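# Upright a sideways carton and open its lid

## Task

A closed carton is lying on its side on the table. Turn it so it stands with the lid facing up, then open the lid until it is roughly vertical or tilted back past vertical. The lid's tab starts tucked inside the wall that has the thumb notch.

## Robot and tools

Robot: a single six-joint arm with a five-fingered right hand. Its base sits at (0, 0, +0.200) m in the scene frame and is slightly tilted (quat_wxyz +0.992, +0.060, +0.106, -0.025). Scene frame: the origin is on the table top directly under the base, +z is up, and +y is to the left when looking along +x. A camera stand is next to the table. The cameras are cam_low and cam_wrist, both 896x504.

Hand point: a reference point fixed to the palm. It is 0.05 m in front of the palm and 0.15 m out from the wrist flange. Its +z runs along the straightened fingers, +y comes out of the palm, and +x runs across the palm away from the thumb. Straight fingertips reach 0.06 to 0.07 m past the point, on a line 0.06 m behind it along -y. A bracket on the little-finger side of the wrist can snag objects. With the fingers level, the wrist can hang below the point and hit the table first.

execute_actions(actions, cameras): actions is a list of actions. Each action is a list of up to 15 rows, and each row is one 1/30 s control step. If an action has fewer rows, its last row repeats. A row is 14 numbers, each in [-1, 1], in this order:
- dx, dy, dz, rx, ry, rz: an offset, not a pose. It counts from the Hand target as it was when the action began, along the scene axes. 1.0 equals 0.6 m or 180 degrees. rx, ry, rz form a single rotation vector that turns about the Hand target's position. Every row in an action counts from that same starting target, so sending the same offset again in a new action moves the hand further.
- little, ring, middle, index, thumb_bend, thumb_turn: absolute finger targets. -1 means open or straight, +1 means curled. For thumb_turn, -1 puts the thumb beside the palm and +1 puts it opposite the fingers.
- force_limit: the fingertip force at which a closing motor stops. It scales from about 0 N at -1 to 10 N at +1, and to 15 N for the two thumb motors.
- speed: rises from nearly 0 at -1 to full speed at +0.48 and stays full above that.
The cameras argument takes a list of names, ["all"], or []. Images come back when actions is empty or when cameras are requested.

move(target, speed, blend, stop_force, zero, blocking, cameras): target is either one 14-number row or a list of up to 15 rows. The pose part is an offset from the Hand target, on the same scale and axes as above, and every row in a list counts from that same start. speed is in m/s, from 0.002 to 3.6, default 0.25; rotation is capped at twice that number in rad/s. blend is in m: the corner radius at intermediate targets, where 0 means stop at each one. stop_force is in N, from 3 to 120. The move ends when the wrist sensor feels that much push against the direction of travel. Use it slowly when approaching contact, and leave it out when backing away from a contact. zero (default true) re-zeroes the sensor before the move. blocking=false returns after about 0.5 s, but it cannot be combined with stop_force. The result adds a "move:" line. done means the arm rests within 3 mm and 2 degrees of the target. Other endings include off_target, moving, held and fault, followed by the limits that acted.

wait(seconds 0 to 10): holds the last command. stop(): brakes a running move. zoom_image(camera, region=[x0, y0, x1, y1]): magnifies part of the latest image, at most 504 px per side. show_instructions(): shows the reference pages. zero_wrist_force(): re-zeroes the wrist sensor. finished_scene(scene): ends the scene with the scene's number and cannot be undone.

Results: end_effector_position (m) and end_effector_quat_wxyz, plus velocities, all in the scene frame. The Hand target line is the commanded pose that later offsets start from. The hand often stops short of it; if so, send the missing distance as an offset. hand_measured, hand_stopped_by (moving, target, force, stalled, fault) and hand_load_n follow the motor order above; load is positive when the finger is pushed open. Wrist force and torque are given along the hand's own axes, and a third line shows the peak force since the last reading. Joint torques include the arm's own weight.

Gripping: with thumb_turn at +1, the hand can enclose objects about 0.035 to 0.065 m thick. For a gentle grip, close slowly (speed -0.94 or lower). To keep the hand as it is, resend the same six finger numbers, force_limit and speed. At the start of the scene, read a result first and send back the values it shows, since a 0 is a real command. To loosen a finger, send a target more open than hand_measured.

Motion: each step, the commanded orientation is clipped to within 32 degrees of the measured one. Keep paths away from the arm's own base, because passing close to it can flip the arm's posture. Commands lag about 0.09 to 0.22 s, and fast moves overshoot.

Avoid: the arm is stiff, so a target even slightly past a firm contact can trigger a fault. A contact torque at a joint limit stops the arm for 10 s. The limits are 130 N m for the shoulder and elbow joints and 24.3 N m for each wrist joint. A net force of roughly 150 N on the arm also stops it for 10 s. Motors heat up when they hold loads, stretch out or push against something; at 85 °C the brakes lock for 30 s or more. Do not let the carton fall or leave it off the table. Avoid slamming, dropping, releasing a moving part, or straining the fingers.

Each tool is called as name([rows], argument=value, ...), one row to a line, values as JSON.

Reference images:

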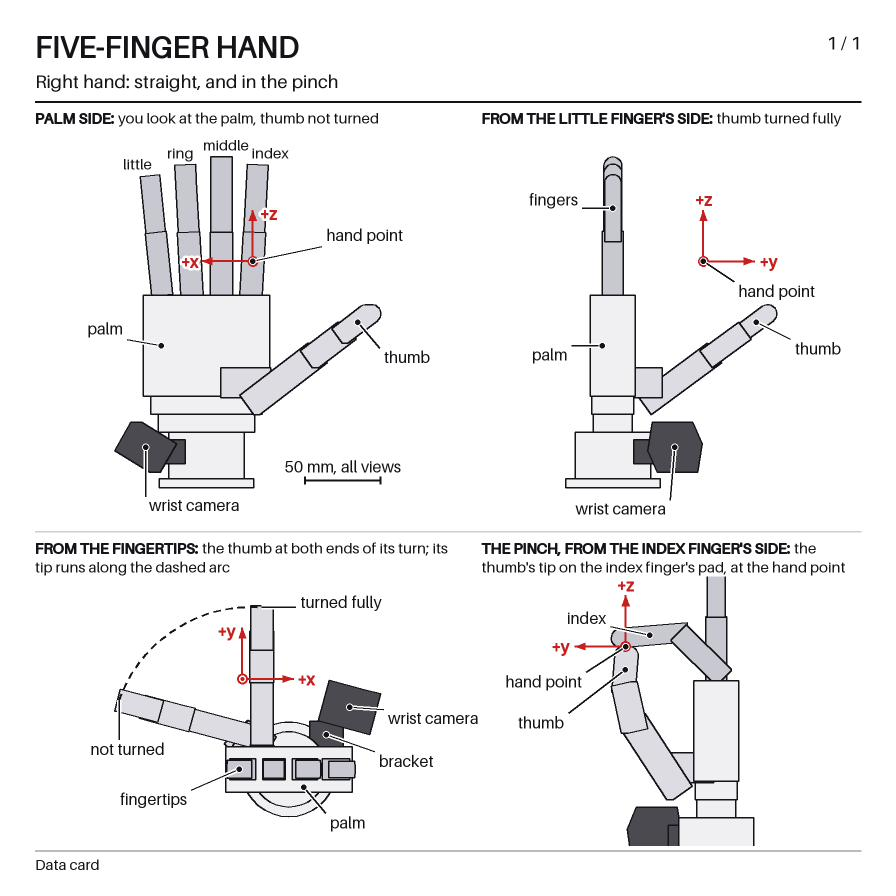

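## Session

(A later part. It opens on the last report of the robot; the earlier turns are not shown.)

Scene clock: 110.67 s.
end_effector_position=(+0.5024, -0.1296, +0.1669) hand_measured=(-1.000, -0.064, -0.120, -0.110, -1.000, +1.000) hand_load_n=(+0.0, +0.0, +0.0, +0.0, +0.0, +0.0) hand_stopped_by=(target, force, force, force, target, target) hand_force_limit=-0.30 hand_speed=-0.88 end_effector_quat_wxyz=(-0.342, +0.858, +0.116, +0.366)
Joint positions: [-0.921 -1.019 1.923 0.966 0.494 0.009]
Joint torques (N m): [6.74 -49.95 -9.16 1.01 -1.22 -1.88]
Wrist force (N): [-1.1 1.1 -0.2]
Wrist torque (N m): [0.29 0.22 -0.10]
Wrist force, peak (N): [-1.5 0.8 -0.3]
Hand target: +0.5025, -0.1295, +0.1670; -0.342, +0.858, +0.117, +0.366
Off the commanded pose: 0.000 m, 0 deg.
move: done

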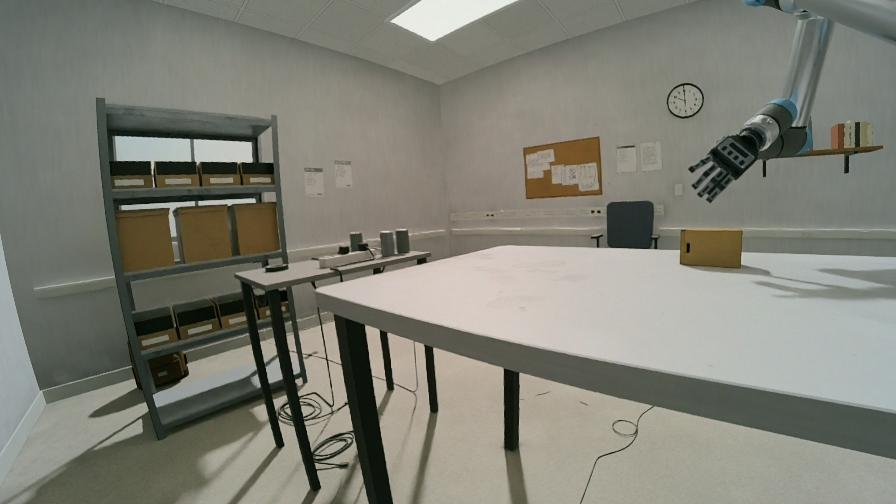

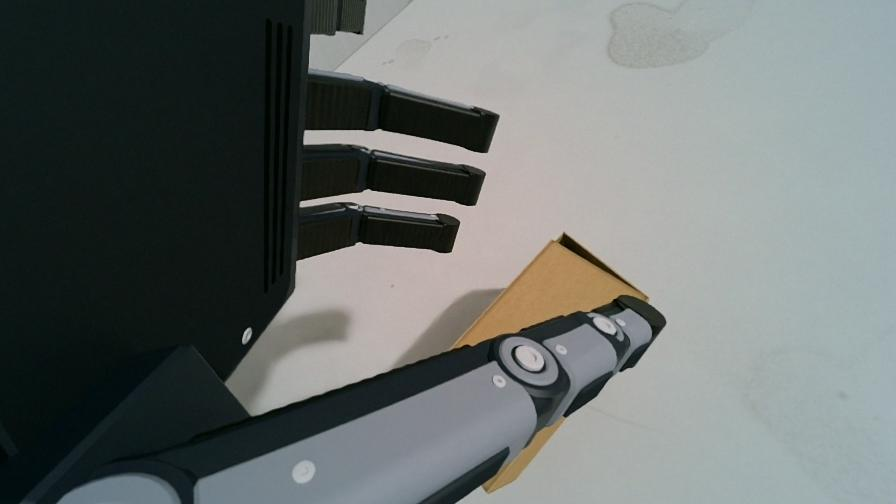

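move(target=[0,-0.117,0.15,0.096,0.243,0.033,-1,-1,-1,-1,-1,-1,-0.3,0], speed=0.4, cameras=["all"])

zoom_image(camera="cam_wrist", region=[420, 50, 800, 430])

Scene clock: 123.10 s.
end_effector_position=(+0.5025, -0.1996, +0.2569) hand_measured=(-1.000, -1.000, -1.000, -1.000, -1.000, -1.000) hand_load_n=(+0.0, +0.0, +0.0, +0.0, +0.0, -0.5) hand_stopped_by=(target, target, target, target, target, target) hand_force_limit=-0.30 hand_speed=0.00 end_effector_quat_wxyz=(-0.501, +0.865, -0.031, +0.017) end_effector_velocity=(+0.000, +0.000, +0.002) end_effector_angular_velocity=(+0.003, +0.002, +0.000)
Joint positions: [-0.839 -0.858 1.296 1.854 0.88 0.36]
Joint velocities: [0 0 -0.003 0.007 0 -0.001]
Joint torques (N m): [-8.29 -56.62 -23.64 4 -1.55 -0.09]
Wrist force (N): [-0.2 0.2 -0.5]
Wrist torque (N m): [0.21 0.06 0.10]
Wrist force, peak (N): [-2.1 0.9 0.6]
Hand target: +0.5025, -0.1997, +0.2570; -0.501, +0.865, -0.031, +0.017
Off the commanded pose: 0.000 m, 0 deg.
move: done

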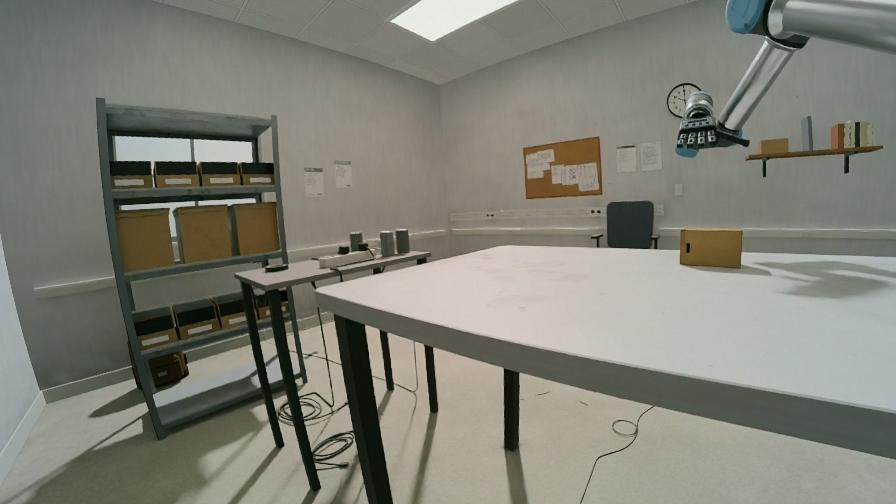

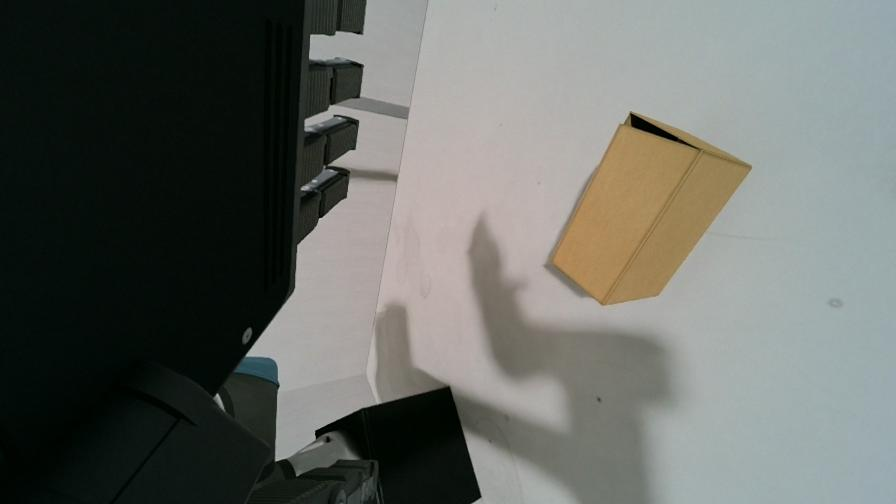

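Scaled by 1.326 from the camera's 896x504 image, which has a finer 1280x720 frame.

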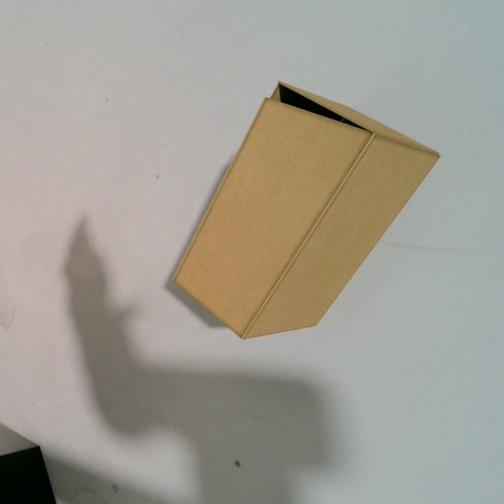

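move(target=[-0.021,0.064,-0.15,0,0,0,-1,-1,-1,-1,-1,1,-0.3,0.4], speed=0.3)

move(target=[0,0,-0.195,0,0,0,-1,-1,-1,-1,-1,1,-0.3,0.4], speed=0.06, stop_force=5, cameras=["all"])

zoom_image(camera="cam_low", region=[640, 130, 800, 290])

Scene clock: 133.10 s.
end_effector_position=(+0.4899, -0.1613, +0.1670) hand_measured=(-1.000, -1.000, -1.000, -1.000, -1.000, +1.000) hand_load_n=(+0.0, +0.0, +0.0, +0.0, +0.0, +0.0) hand_stopped_by=(target, target, target, target, target, target) hand_force_limit=-0.30 hand_speed=0.40 end_effector_quat_wxyz=(-0.501, +0.865, -0.031, +0.017)
Joint positions: [-0.799 -0.762 1.392 1.636 0.854 0.401]
Joint torques (N m): [-7.98 -51 -15.62 0.99 1.83 -2.15]
Wrist force (N): [-0.2 0.5 -0.4]
Wrist torque (N m): [0.23 0.06 0.06]
Wrist force, peak (N): [0.1 -1.0 -2.2]
Hand target: +0.4899, -0.1613, +0.1670; -0.501, +0.865, -0.031, +0.017
Off the commanded pose: 0.000 m, 0 deg.
move: done

Scene clock: 135.93 s.
end_effector_position=(+0.4899, -0.1613, +0.0500) hand_measured=(-1.000, -1.000, -1.000, -1.000, -1.000, +1.000) hand_load_n=(+0.0, +0.0, +0.0, +0.0, +0.0, +0.0) hand_stopped_by=(target, target, target, target, target, target) hand_force_limit=-0.30 hand_speed=0.40 end_effector_quat_wxyz=(-0.501, +0.865, -0.031, +0.017)
Joint positions: [-0.784 -0.532 1.279 1.51 0.844 0.416]
Joint torques (N m): [-6.42 -63.49 1.18 3.95 -0.02 -1.71]
Wrist force (N): [-0.2 0.8 -0.2]
Wrist torque (N m): [0.28 0.05 0.04]
Wrist force, peak (N): [-0.4 1.0 0.0]
Hand target: +0.4899, -0.1613, +0.0500; -0.501, +0.865, -0.031, +0.017
Off the commanded pose: 0.000 m, 0 deg.
move: done

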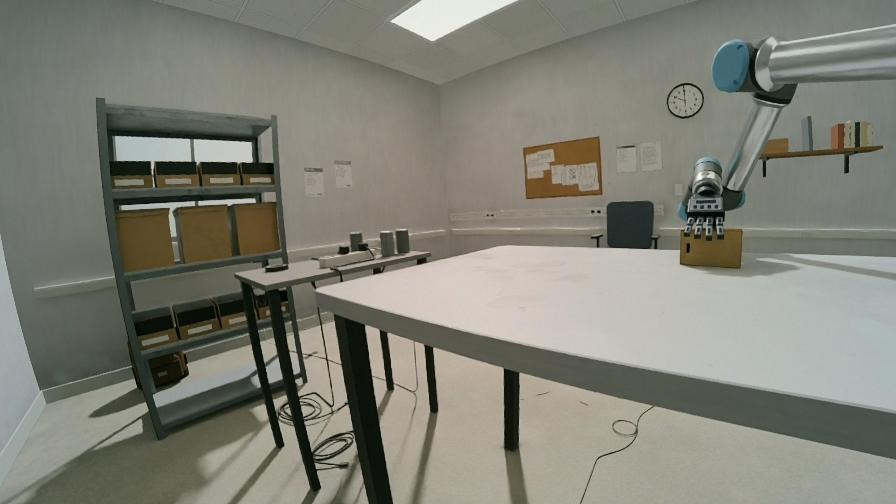

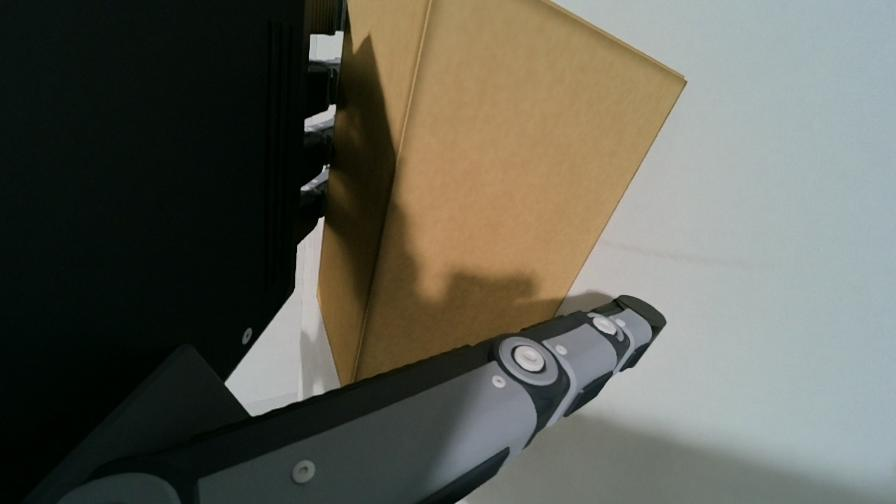

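Scaled by 3.150 from the camera's 896x504 image, which has a finer 1280x720 frame.

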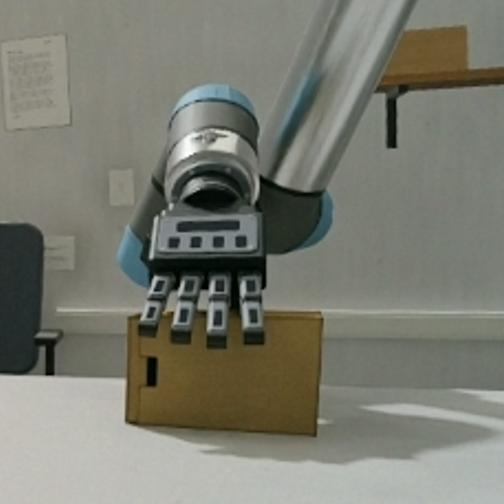

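move(target=[0,0,0,0,0,0,-1,0.25,0.25,0.25,-1,1,-0.2,-0.86], cameras=["all"])

zoom_image(camera="cam_low", region=[640, 130, 800, 290])

Scene clock: 139.27 s.
end_effector_position=(+0.4899, -0.1613, +0.0500) hand_measured=(-1.000, -0.860, -0.886, -0.898, -1.000, +1.000) hand_load_n=(+0.0, +6.0, +2.5, +2.5, +0.0, +0.0) hand_stopped_by=(target, force, force, force, target, target) hand_force_limit=-0.20 hand_speed=-0.86 end_effector_quat_wxyz=(-0.501, +0.865, -0.031, +0.017)
Joint positions: [-0.784 -0.533 1.279 1.51 0.844 0.416]
Joint torques (N m): [-7.92 -51.1 -5.34 -5.35 1.29 -1.9]
Wrist force (N): [-0.1 -27.1 -5.2]
Wrist torque (N m): [0.72 0.05 -0.61]
Wrist force, peak (N): [-0.1 -27.1 -5.2]
Hand target: +0.4899, -0.1613, +0.0500; -0.501, +0.865, -0.031, +0.017
Off the commanded pose: 0.000 m, 0 deg.
move: done

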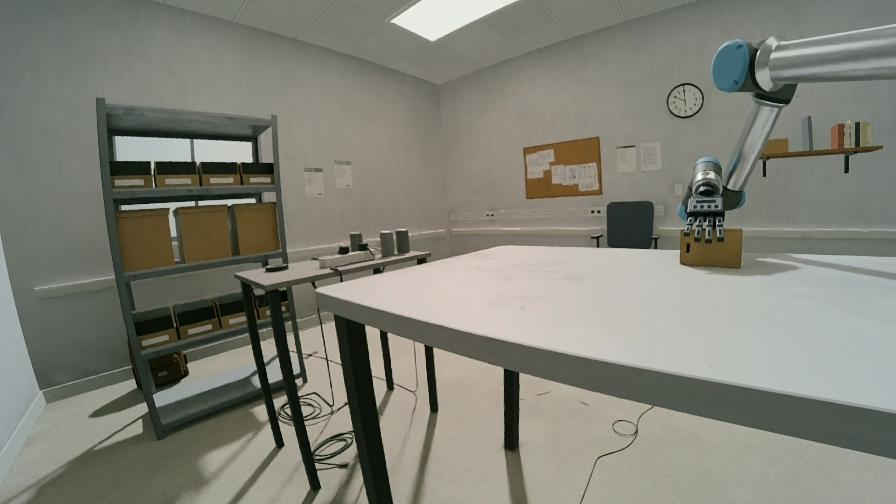

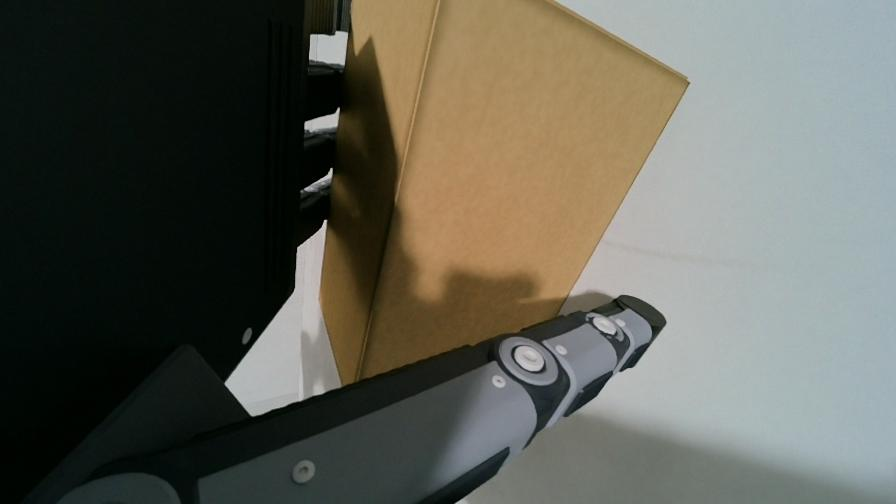

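Scaled by 3.150 from the camera's 896x504 image, which has a finer 1280x720 frame.

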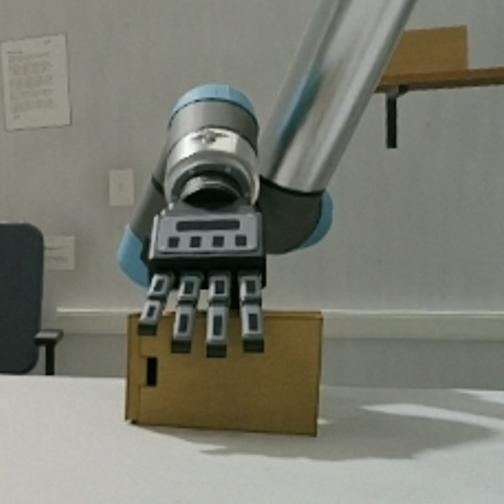

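move(target=[0,0,0,0,0,0,-1,-1,-1,-1,-1,1,-0.2,-0.5])

move([
  [0,0,0.033,0,0,0,-1,-1,-1,-1,-1,1,-0.2,-0.5],
  [0,0.015,0.033,0,0,0,-1,-1,-1,-1,-1,1,-0.2,-0.5],
], speed=0.05)

move(target=[0,0,0,0,0,0,-1,0.25,0.25,0.25,-1,1,-0.2,-0.86], cameras=["all"])

zoom_image(camera="cam_low", region=[640, 130, 800, 290])

Scene clock: 141.93 s.
end_effector_position=(+0.4899, -0.1613, +0.0499) hand_measured=(-1.000, -1.000, -1.000, -1.000, -1.000, +1.000) hand_load_n=(+0.0, +0.0, +0.0, +0.0, +0.0, +0.0) hand_stopped_by=(target, target, target, target, target, target) hand_force_limit=-0.20 hand_speed=-0.50 end_effector_quat_wxyz=(-0.501, +0.865, -0.031, +0.017)
Joint positions: [-0.784 -0.532 1.279 1.51 0.844 0.416]
Joint torques (N m): [-6.5 -49.32 -17.74 4.05 1.23 -1.95]
Wrist force (N): [0.1 1.1 -0.6]
Wrist torque (N m): [0.35 0.01 0.07]
Wrist force, peak (N): [-0.2 -27.8 -5.6]
Hand target: +0.4899, -0.1613, +0.0500; -0.501, +0.865, -0.031, +0.017
Off the commanded pose: 0.000 m, 0 deg.
move: done

Scene clock: 143.03 s.
end_effector_position=(+0.4900, -0.1523, +0.0699) hand_measured=(-1.000, -1.000, -1.000, -1.000, -1.000, +1.000) hand_load_n=(+0.0, +0.0, +0.0, +0.0, +0.0, +0.0) hand_stopped_by=(target, target, target, target, target, target) hand_force_limit=-0.20 hand_speed=-0.50 end_effector_quat_wxyz=(-0.501, +0.865, -0.031, +0.017) end_effector_velocity=(+0.001, -0.003, +0.000) end_effector_angular_velocity=(-0.002, -0.003, +0.002)
Joint positions: [-0.775 -0.581 1.323 1.508 0.839 0.425]
Joint velocities: [-0.002 0.002 -0.006 0.003 0.002 -0.004]
Joint torques (N m): [-7.67 -38.73 -19.76 3.98 1.63 -2.1]
Wrist force (N): [0.1 0.9 -0.5]
Wrist torque (N m): [0.31 0.00 0.08]
Wrist force, peak (N): [0.1 1.6 -0.9]
Hand target: +0.4899, -0.1523, +0.0698; -0.501, +0.865, -0.031, +0.017
Off the commanded pose: 0.000 m, 0 deg.
move: done

Scene clock: 145.83 s.
end_effector_position=(+0.4899, -0.1523, +0.0698) hand_measured=(-1.000, -0.016, -0.042, -0.028, -1.000, +1.000) hand_load_n=(+0.0, +7.5, +3.5, +4.0, +2.5, +2.5) hand_stopped_by=(target, force, force, force, target, target) hand_force_limit=-0.20 hand_speed=-0.86 end_effector_quat_wxyz=(-0.501, +0.865, -0.031, +0.017)
Joint positions: [-0.775 -0.58 1.323 1.508 0.839 0.425]
Joint torques (N m): [-8.08 -37.54 -19.33 1.28 0.16 -1.97]
Wrist force (N): [0.8 -1.2 -2.2]
Wrist torque (N m): [0.17 0.00 0.06]
Wrist force, peak (N): [0.9 -1.2 -2.2]
Hand target: +0.4899, -0.1523, +0.0698; -0.501, +0.865, -0.031, +0.017
Off the commanded pose: 0.000 m, 0 deg.
move: done

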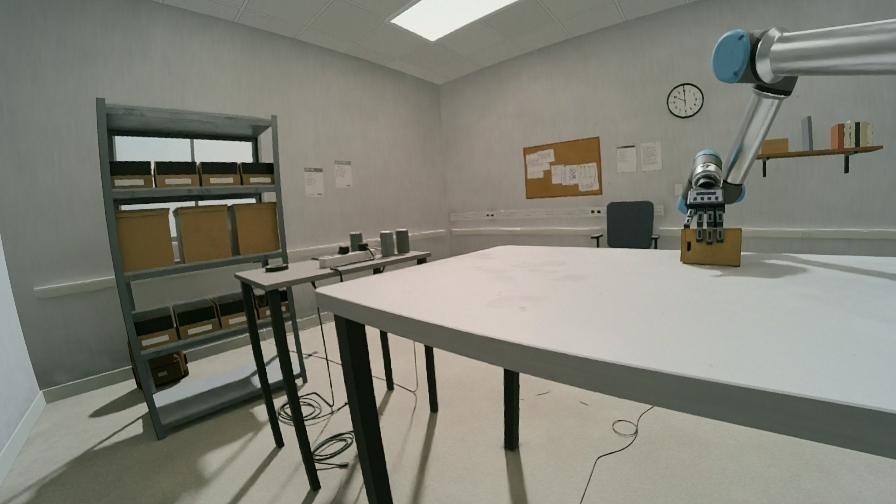

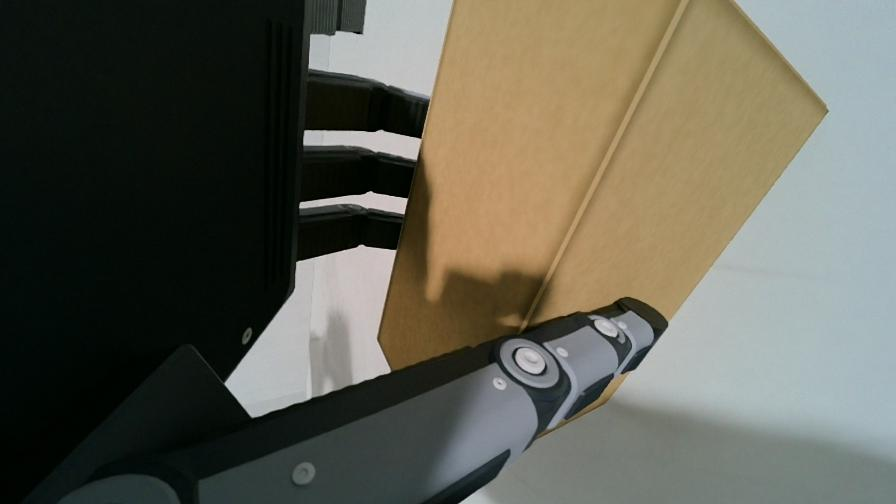

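Scaled by 3.150 from the camera's 896x504 image, which has a finer 1280x720 frame.

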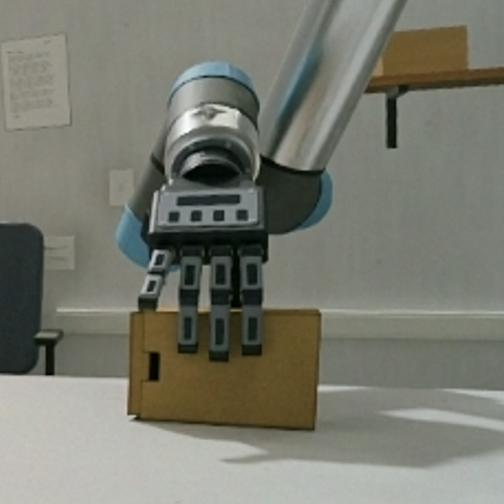

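move(target=[0,0,0.17,0,0,0,-1,0.25,0.25,0.25,-1,1,-0.2,-0.86], speed=0.08, cameras=["all"])

Scene clock: 148.47 s.
end_effector_position=(+0.4898, -0.1523, +0.1718) hand_measured=(-1.000, -0.016, -0.042, -0.028, -1.000, +1.000) hand_load_n=(+0.0, +6.5, +3.5, +5.0, +2.5, +3.5) hand_stopped_by=(target, force, force, force, target, target) hand_force_limit=-0.20 hand_speed=-0.86 end_effector_quat_wxyz=(-0.501, +0.865, -0.031, +0.017)
Joint positions: [-0.788 -0.779 1.413 1.625 0.847 0.412]
Joint torques (N m): [-0.31 -35.81 -22.32 1 0.9 -0.73]
Wrist force (N): [0.1 1.4 -0.3]
Wrist torque (N m): [0.35 0.02 0.16]
Wrist force, peak (N): [0.8 -1.3 -2.2]
Hand target: +0.4899, -0.1523, +0.1718; -0.501, +0.865, -0.031, +0.017
Off the commanded pose: 0.000 m, 0 deg.
move: done

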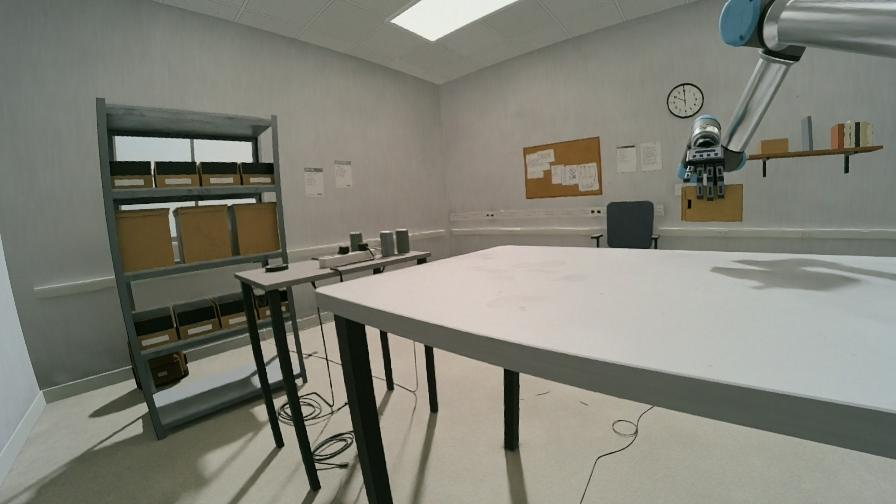

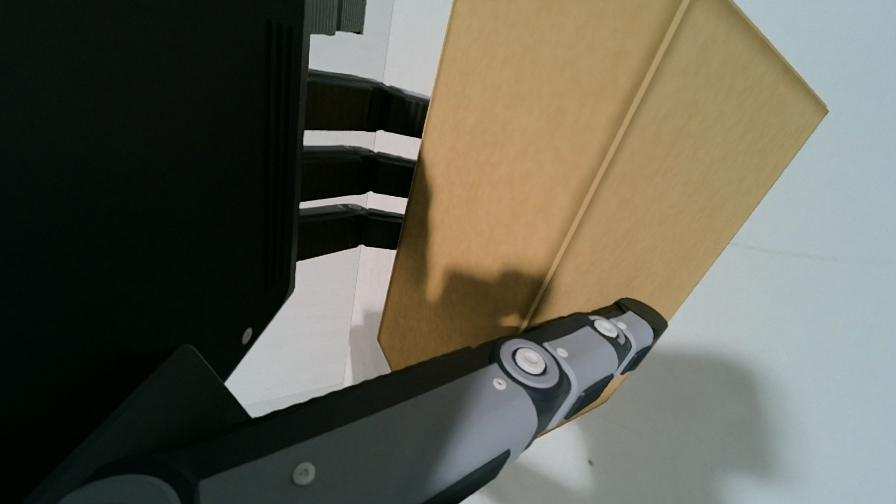

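move(target=[0,0,0.03,-0.035,-0.498,0,-1,0.25,0.25,0.25,-1,1,-0.2,-0.86], speed=0.2, cameras=["all"])

zoom_image(camera="cam_low", region=[630, 100, 800, 280])

Scene clock: 154.30 s.
end_effector_position=(+0.4898, -0.1523, +0.1897) hand_measured=(-1.000, -0.016, -0.042, -0.028, -1.000, +1.000) hand_load_n=(+0.0, +6.5, +3.5, +5.0, +2.5, +4.0) hand_stopped_by=(target, force, force, force, target, target) hand_force_limit=-0.20 hand_speed=-0.86 end_effector_quat_wxyz=(-0.333, +0.625, +0.332, +0.623) end_effector_velocity=(+0.000, +0.001, +0.001) end_effector_angular_velocity=(-0.004, -0.006, +0.000)
Joint positions: [-1.107 -0.627 2.046 1.741 0.566 -1.827]
Joint velocities: [0.001 -0.001 0.002 -0.001 -0.001 -0.007]
Joint torques (N m): [6.85 -49.68 -9.13 -0.1 -1.84 -2.19]
Wrist force (N): [-1.5 1.6 -0.4]
Wrist torque (N m): [0.41 0.29 -0.14]
Wrist force, peak (N): [-1.9 1.5 -0.4]
Hand target: +0.4899, -0.1523, +0.1898; -0.333, +0.625, +0.332, +0.623
Off the commanded pose: 0.000 m, 0 deg.
move: done

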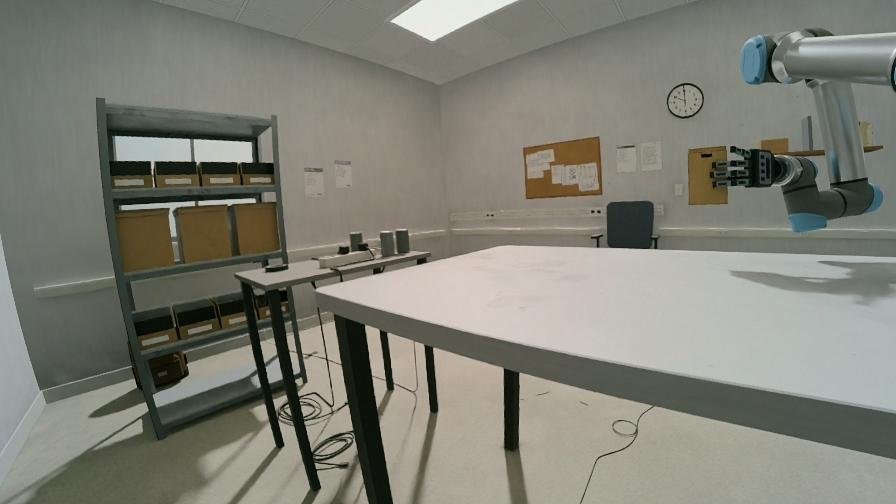

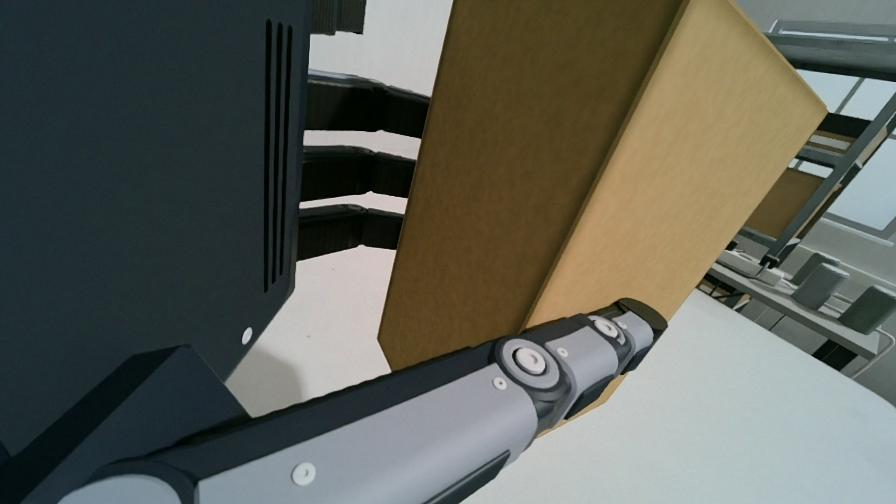

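Scaled by 2.800 from the camera's 896x504 image, which has a finer 1280x720 frame.

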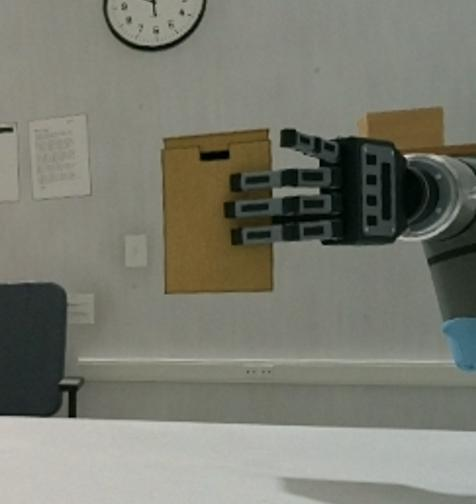

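move(target=[0,0,0.1,0.035,0.498,0,-1,0.25,0.25,0.25,-1,1,-0.2,-0.86], speed=0.3)

move(target=[0,0.1,0,0,0,-0.417,-1,0.25,0.25,0.25,-1,1,-0.2,-0.86], speed=0.3)

move(target=[0,0,0,-0.488,-0.096,0,-1,0.25,0.25,0.25,-1,1,-0.2,-0.86], speed=0.3, cameras=["all"])

zoom_image(camera="cam_low", region=[600, 0, 896, 280])

Scene clock: 173.47 s.
end_effector_position=(+0.4899, -0.1523, +0.2497) hand_measured=(-1.000, -0.016, -0.042, -0.028, -1.000, +1.000) hand_load_n=(-0.5, +6.5, +3.5, +5.0, +2.5, +3.5) hand_stopped_by=(target, force, force, force, target, target) hand_force_limit=-0.20 hand_speed=-0.86 end_effector_quat_wxyz=(-0.501, +0.865, -0.031, +0.017)
Joint positions: [-0.799 -0.916 1.439 1.744 0.854 0.4]
Joint torques (N m): [-5.62 -59.85 -12.56 2.79 -2.48 1.96]
Wrist force (N): [-0.1 1.4 -0.2]
Wrist torque (N m): [0.35 0.03 0.16]
Wrist force, peak (N): [-2.0 1.5 -0.7]
Hand target: +0.4899, -0.1523, +0.2498; -0.501, +0.865, -0.031, +0.017
Off the commanded pose: 0.000 m, 0 deg.
move: done

Scene clock: 176.20 s.
end_effector_position=(+0.4899, -0.0923, +0.2498) hand_measured=(-1.000, -0.016, -0.042, -0.028, -1.000, +1.000) hand_load_n=(+0.0, +7.0, +4.0, +4.5, +2.5, +4.0) hand_stopped_by=(target, force, force, force, target, target) hand_force_limit=-0.20 hand_speed=-0.86 end_effector_quat_wxyz=(-0.387, +0.667, -0.551, +0.318) end_effector_velocity=(+0.001, -0.001, +0.000) end_effector_angular_velocity=(+0.000, -0.002, -0.002)
Joint positions: [-0.89 -1.635 2.173 0.078 0.602 2.443]
Joint velocities: [0 0 -0.001 -0.004 0 0.005]
Joint torques (N m): [-3.77 -25.95 -16.46 -0.18 0.34 2.32]
Wrist force (N): [0.1 1.3 -0.2]
Wrist torque (N m): [0.33 0.00 0.14]
Wrist force, peak (N): [0.4 1.7 -0.4]
Hand target: +0.4899, -0.0923, +0.2498; -0.387, +0.667, -0.551, +0.318
Off the commanded pose: 0.000 m, 0 deg.
move: done

Scene clock: 179.33 s.
end_effector_position=(+0.4898, -0.0923, +0.2497) hand_measured=(-1.000, -0.016, -0.042, -0.028, -1.000, +1.000) hand_load_n=(+0.0, +6.5, +3.5, +5.0, +2.5, +4.5) hand_stopped_by=(target, force, force, force, target, target) hand_force_limit=-0.20 hand_speed=-0.86 end_effector_quat_wxyz=(+0.111, +0.698, -0.119, +0.698)
Joint positions: [-0.268 -1.483 2.638 -1.392 1.574 1.528]
Joint torques (N m): [-3.71 -17.57 -16.98 -3.4 -2.48 -1.75]
Wrist force (N): [-1.1 1.7 -0.7]
Wrist torque (N m): [0.44 0.26 -0.10]
Wrist force, peak (N): [-1.3 2.0 -0.5]
Hand target: +0.4899, -0.0923, +0.2498; +0.111, +0.698, -0.119, +0.698
Off the commanded pose: 0.000 m, 0 deg.
move: done

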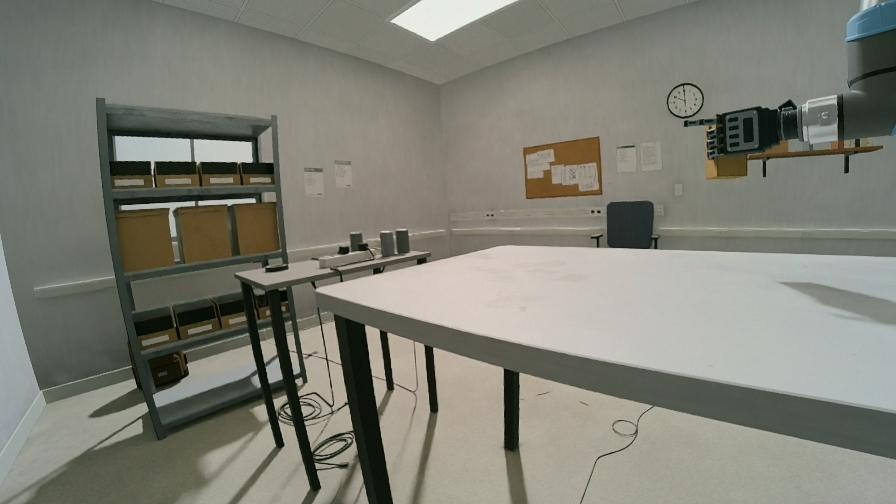

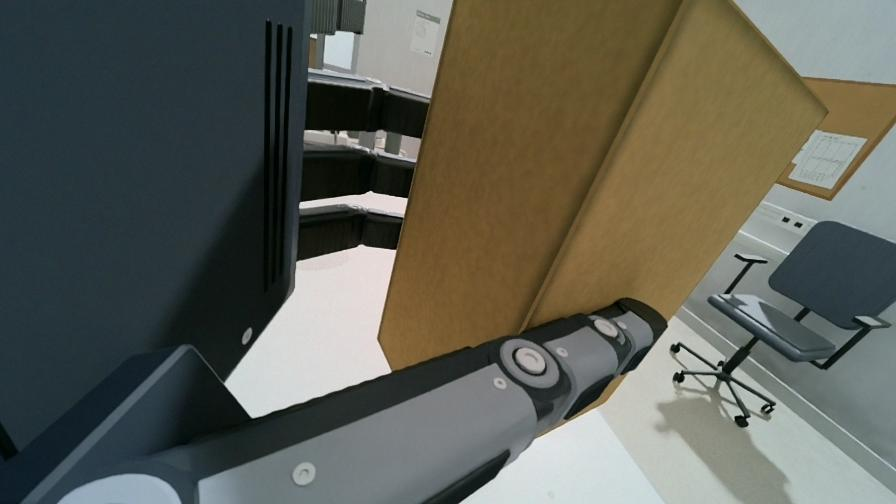

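Scaled by 1.703 from the camera's 896x504 image, which has a finer 1280x720 frame.

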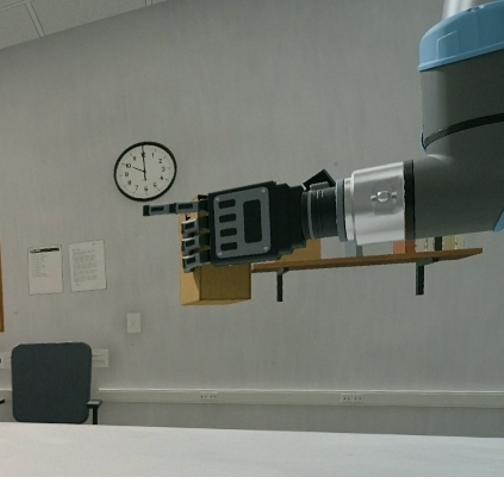

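move(target=[0,0,-0.24,0,0,0,-1,0.25,0.25,0.25,-1,1,-0.2,-0.86], speed=0.15)

move(target=[0,0,-0.12,0,0,0,-1,0.25,0.25,0.25,-1,1,-0.2,-0.86], speed=0.025, stop_force=3, cameras=["all"])

zoom_image(camera="cam_low", region=[660, 120, 896, 290])

Scene clock: 182.37 s.
end_effector_position=(+0.4899, -0.0924, +0.1058) hand_measured=(-1.000, -0.016, -0.042, -0.028, -1.000, +1.000) hand_load_n=(+0.0, +6.5, +3.5, +5.0, +2.5, +4.0) hand_stopped_by=(target, force, force, force, target, target) hand_force_limit=-0.20 hand_speed=-0.86 end_effector_quat_wxyz=(+0.111, +0.698, -0.119, +0.698)
Joint positions: [-0.299 -0.825 2.556 -1.968 1.544 1.535]
Joint torques (N m): [15.72 -17.08 14.61 -3.32 1.62 -0.42]
Wrist force (N): [-1.1 1.7 -0.7]
Wrist torque (N m): [0.43 0.25 -0.10]
Wrist force, peak (N): [-2.6 1.4 -0.7]
Hand target: +0.4899, -0.0923, +0.1058; +0.111, +0.698, -0.119, +0.698
Off the commanded pose: 0.000 m, 0 deg.
move: done

Scene clock: 185.73 s.
end_effector_position=(+0.4899, -0.0923, +0.0477) hand_measured=(-1.000, -0.016, -0.042, -0.028, -1.000, +1.000) hand_load_n=(+0.0, +6.5, +3.5, +4.5, +2.5, +2.5) hand_stopped_by=(target, force, force, force, target, target) hand_force_limit=-0.20 hand_speed=-0.86 end_effector_quat_wxyz=(+0.111, +0.698, -0.119, +0.698)
Joint positions: [-0.309 -0.615 2.467 -2.089 1.534 1.537]
Joint torques (N m): [14.65 -19.48 17.45 -2.98 1.95 1.04]
Wrist force (N): [-0.4 2.1 -0.6]
Wrist torque (N m): [0.42 0.26 -0.19]
Wrist force, peak (N): [7.6 -1.1 0.9]
Hand target: +0.4899, -0.0923, +0.0477; +0.111, +0.698, -0.119, +0.698 (not the last commanded pose)
Off the commanded pose: 0.014 m, 0 deg.
move: contact

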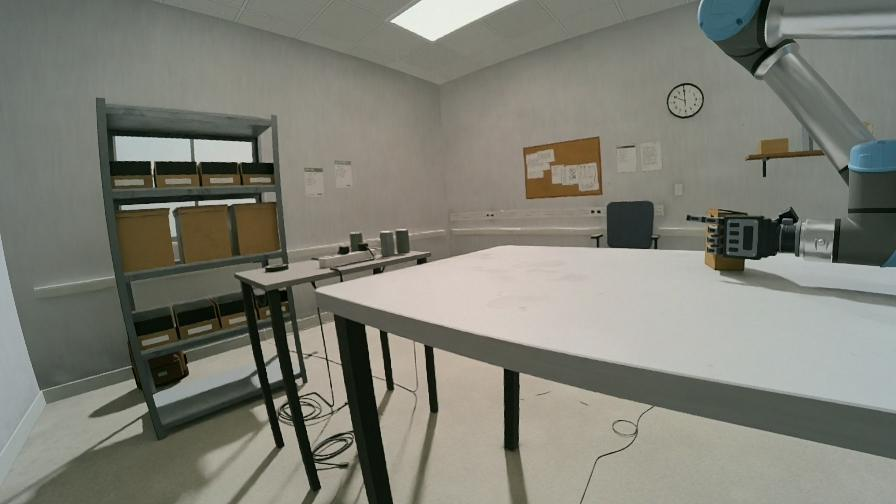

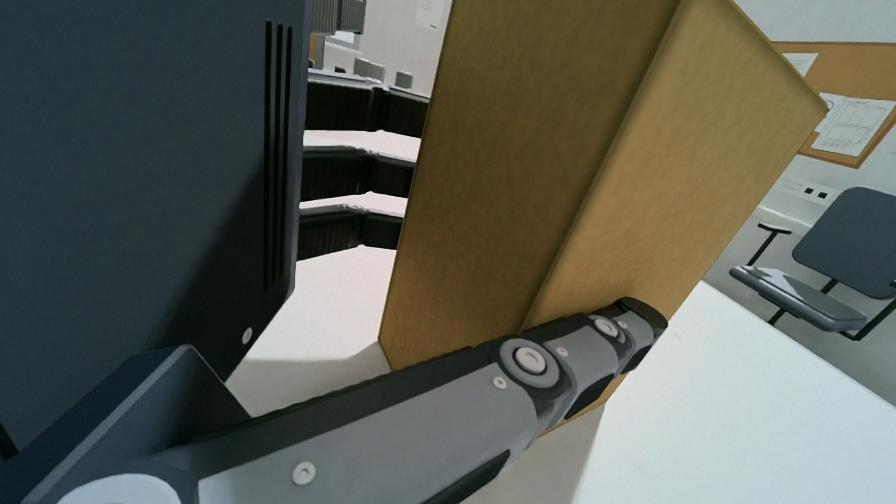

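Scaled by 2.136 from the camera's 896x504 image, which has a finer 1280x720 frame.

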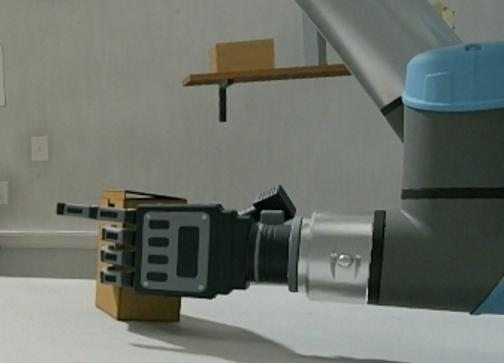

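move(target=[0,0,0,0,0,0,-1,-1,-1,-1,-1,1,-0.2,-0.6])

move([
  [-0.027,-0.005,0,0,0,0,-1,-1,-1,-1,-1,1,-0.2,-0.6],
  [-0.065,0.2,0,0,0,0,-1,-1,-1,-1,-1,1,-0.2,-0.6],
  [-0.065,0.25,0.3,0,0,0,-1,-1,-1,-1,-1,1,-0.2,-0.6],
], speed=[0.05,0.15,0.3], blend=0.01, cameras=["all"])

zoom_image(camera="cam_low", region=[660, 120, 896, 290])

Scene clock: 190.23 s.
end_effector_position=(+0.4899, -0.0923, +0.0477) hand_measured=(-1.000, -1.000, -1.000, -1.000, -1.000, +1.000) hand_load_n=(+0.0, +0.0, +0.0, +0.0, +0.0, +0.0) hand_stopped_by=(target, target, target, target, target, target) hand_force_limit=-0.20 hand_speed=-0.60 end_effector_quat_wxyz=(+0.111, +0.698, -0.119, +0.698)
Joint positions: [-0.309 -0.615 2.467 -2.089 1.534 1.537]
Joint torques (N m): [13.69 -20.29 17.53 -2.48 -1 -1.66]
Wrist force (N): [-0.8 1.7 -0.5]
Wrist torque (N m): [0.42 0.25 -0.13]
Wrist force, peak (N): [-0.2 2.2 -0.7]
Hand target: +0.4899, -0.0923, +0.0477; +0.111, +0.698, -0.119, +0.698
Off the commanded pose: 0.000 m, 0 deg.
move: done

Scene clock: 192.57 s.
end_effector_position=(+0.4510, +0.0577, +0.2276) hand_measured=(-1.000, -1.000, -1.000, -1.000, -1.000, +1.000) hand_load_n=(+0.0, +0.0, +0.0, +0.0, +0.0, +0.0) hand_stopped_by=(target, target, target, target, target, target) hand_force_limit=-0.20 hand_speed=-0.60 end_effector_quat_wxyz=(+0.111, +0.698, -0.119, +0.698)
Joint positions: [0.337 -1.207 2.552 -1.631 2.16 1.366]
Joint torques (N m): [13.47 -37.36 8.32 -0.58 -1.01 -2.13]
Wrist force (N): [-0.6 1.6 -0.7]
Wrist torque (N m): [0.42 0.23 -0.11]
Wrist force, peak (N): [-2.9 1.5 -0.6]
Hand target: +0.4509, +0.0577, +0.2277; +0.111, +0.698, -0.119, +0.698
Off the commanded pose: 0.000 m, 0 deg.
move: done; blend cut to 0.0082 m at target 1

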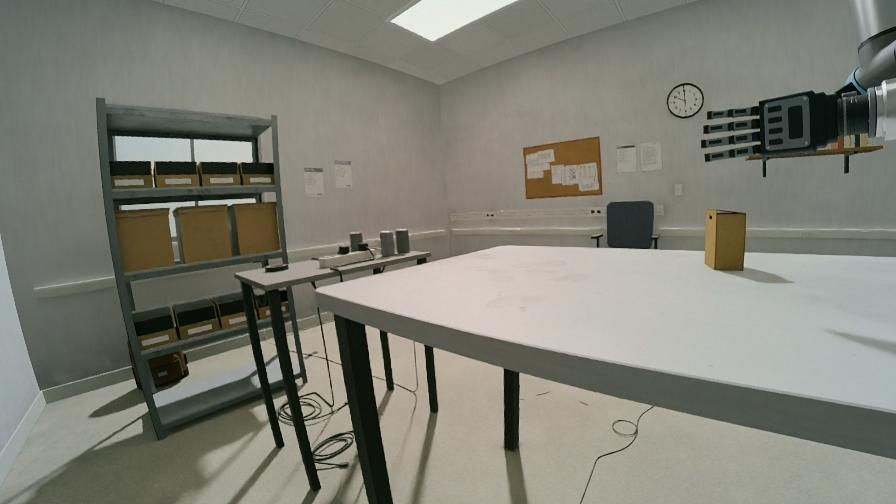

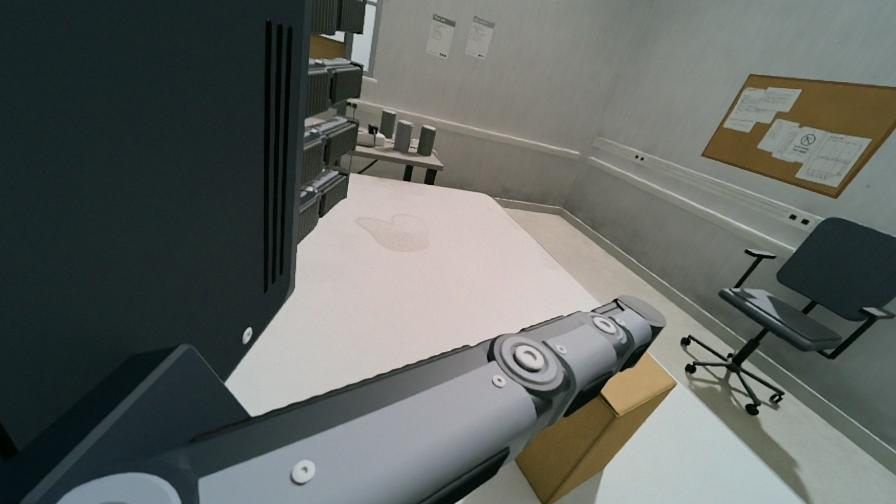

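Scaled by 2.136 from the camera's 896x504 image, which has a finer 1280x720 frame.

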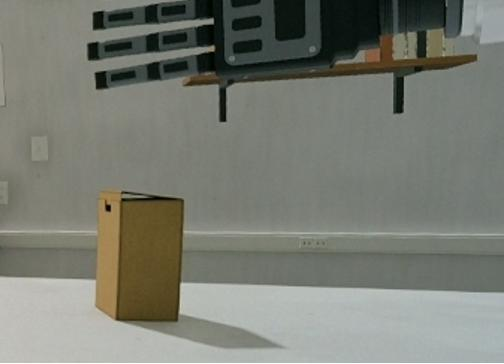

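move([
  [0.05,0,0.2,0.442,0.244,-0.152,-0.4,-0.4,-0.4,-0.4,-1,-1,-0.2,0],
  [0.14,-0.236,0.12,0.442,0.244,-0.152,-0.4,-0.4,-0.4,-0.4,-1,-1,-0.2,0],
], speed=0.4, cameras=["all"])

zoom_image(camera="cam_low", region=[640, 100, 840, 290])

zoom_image(camera="cam_wrist", region=[300, 0, 800, 500])

Scene clock: 204.73 s.
end_effector_position=(+0.5348, -0.0838, +0.2997) hand_measured=(-0.400, -0.400, -0.400, -0.400, -1.000, -1.000) hand_load_n=(+0.0, -0.5, +0.0, +0.0, +0.0, -0.5) hand_stopped_by=(target, target, target, target, target, target) hand_force_limit=-0.20 hand_speed=0.00 end_effector_quat_wxyz=(-0.167, +0.753, -0.621, +0.137)
Joint positions: [-0.458 -1.367 1.533 0.82 1.303 2.487]
Joint torques (N m): [-3.64 -28.27 -21.8 0.47 0.09 -1.67]
Wrist force (N): [0.2 1.0 -0.1]
Wrist torque (N m): [0.21 -0.02 0.03]
Wrist force, peak (N): [2.5 0.8 0.8]
Hand target: +0.5349, -0.0839, +0.2997; -0.167, +0.753, -0.621, +0.137
Off the commanded pose: 0.000 m, 0 deg.
move: done

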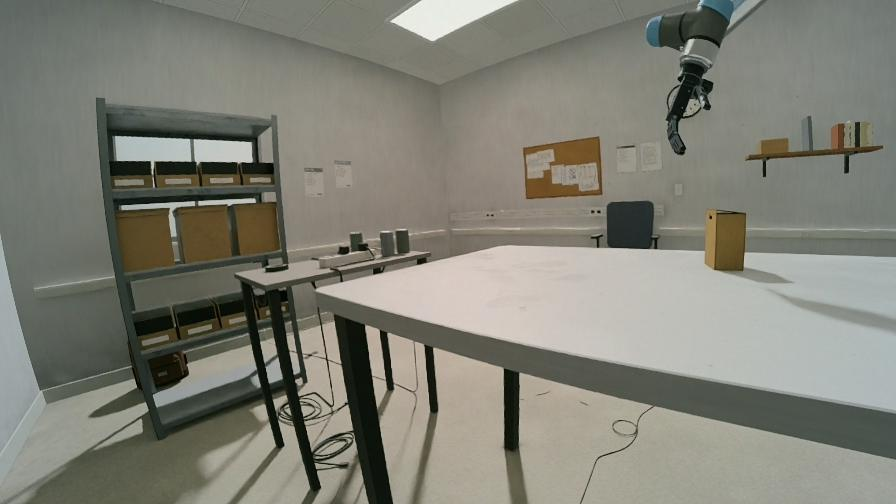

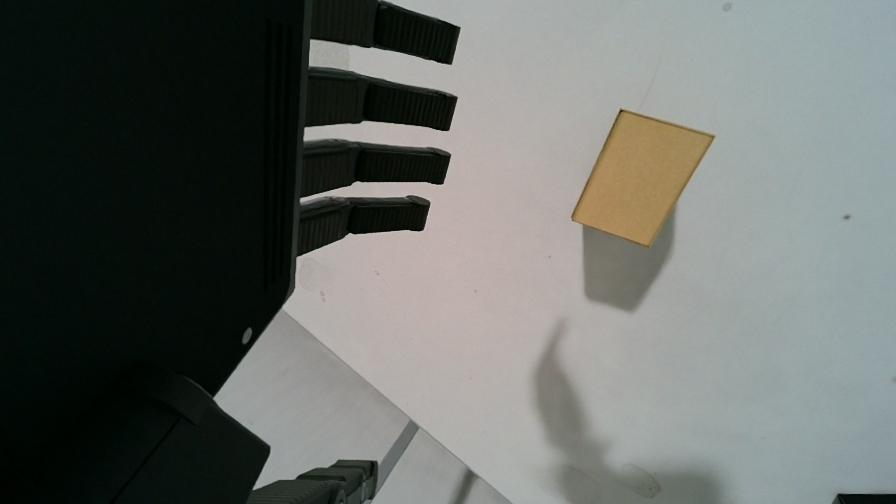

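Scaled by 2.520 from the camera's 896x504 image, which has a finer 1280x720 frame.

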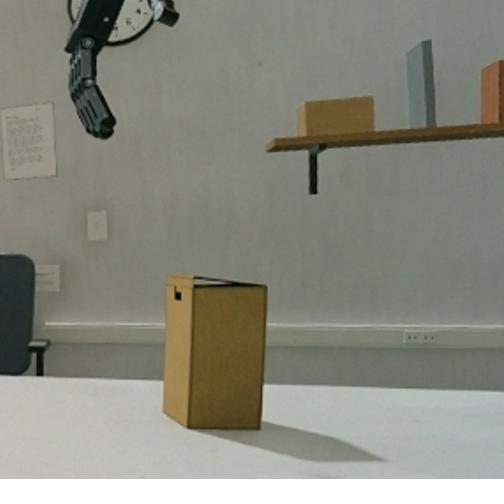

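Scaled by 1.008 from the camera's 896x504 image, which has a finer 1280x720 frame.

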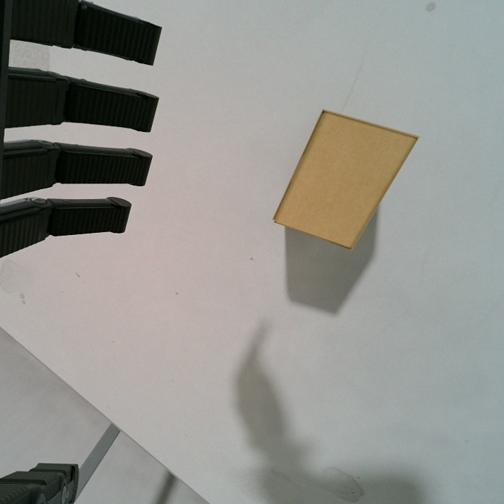

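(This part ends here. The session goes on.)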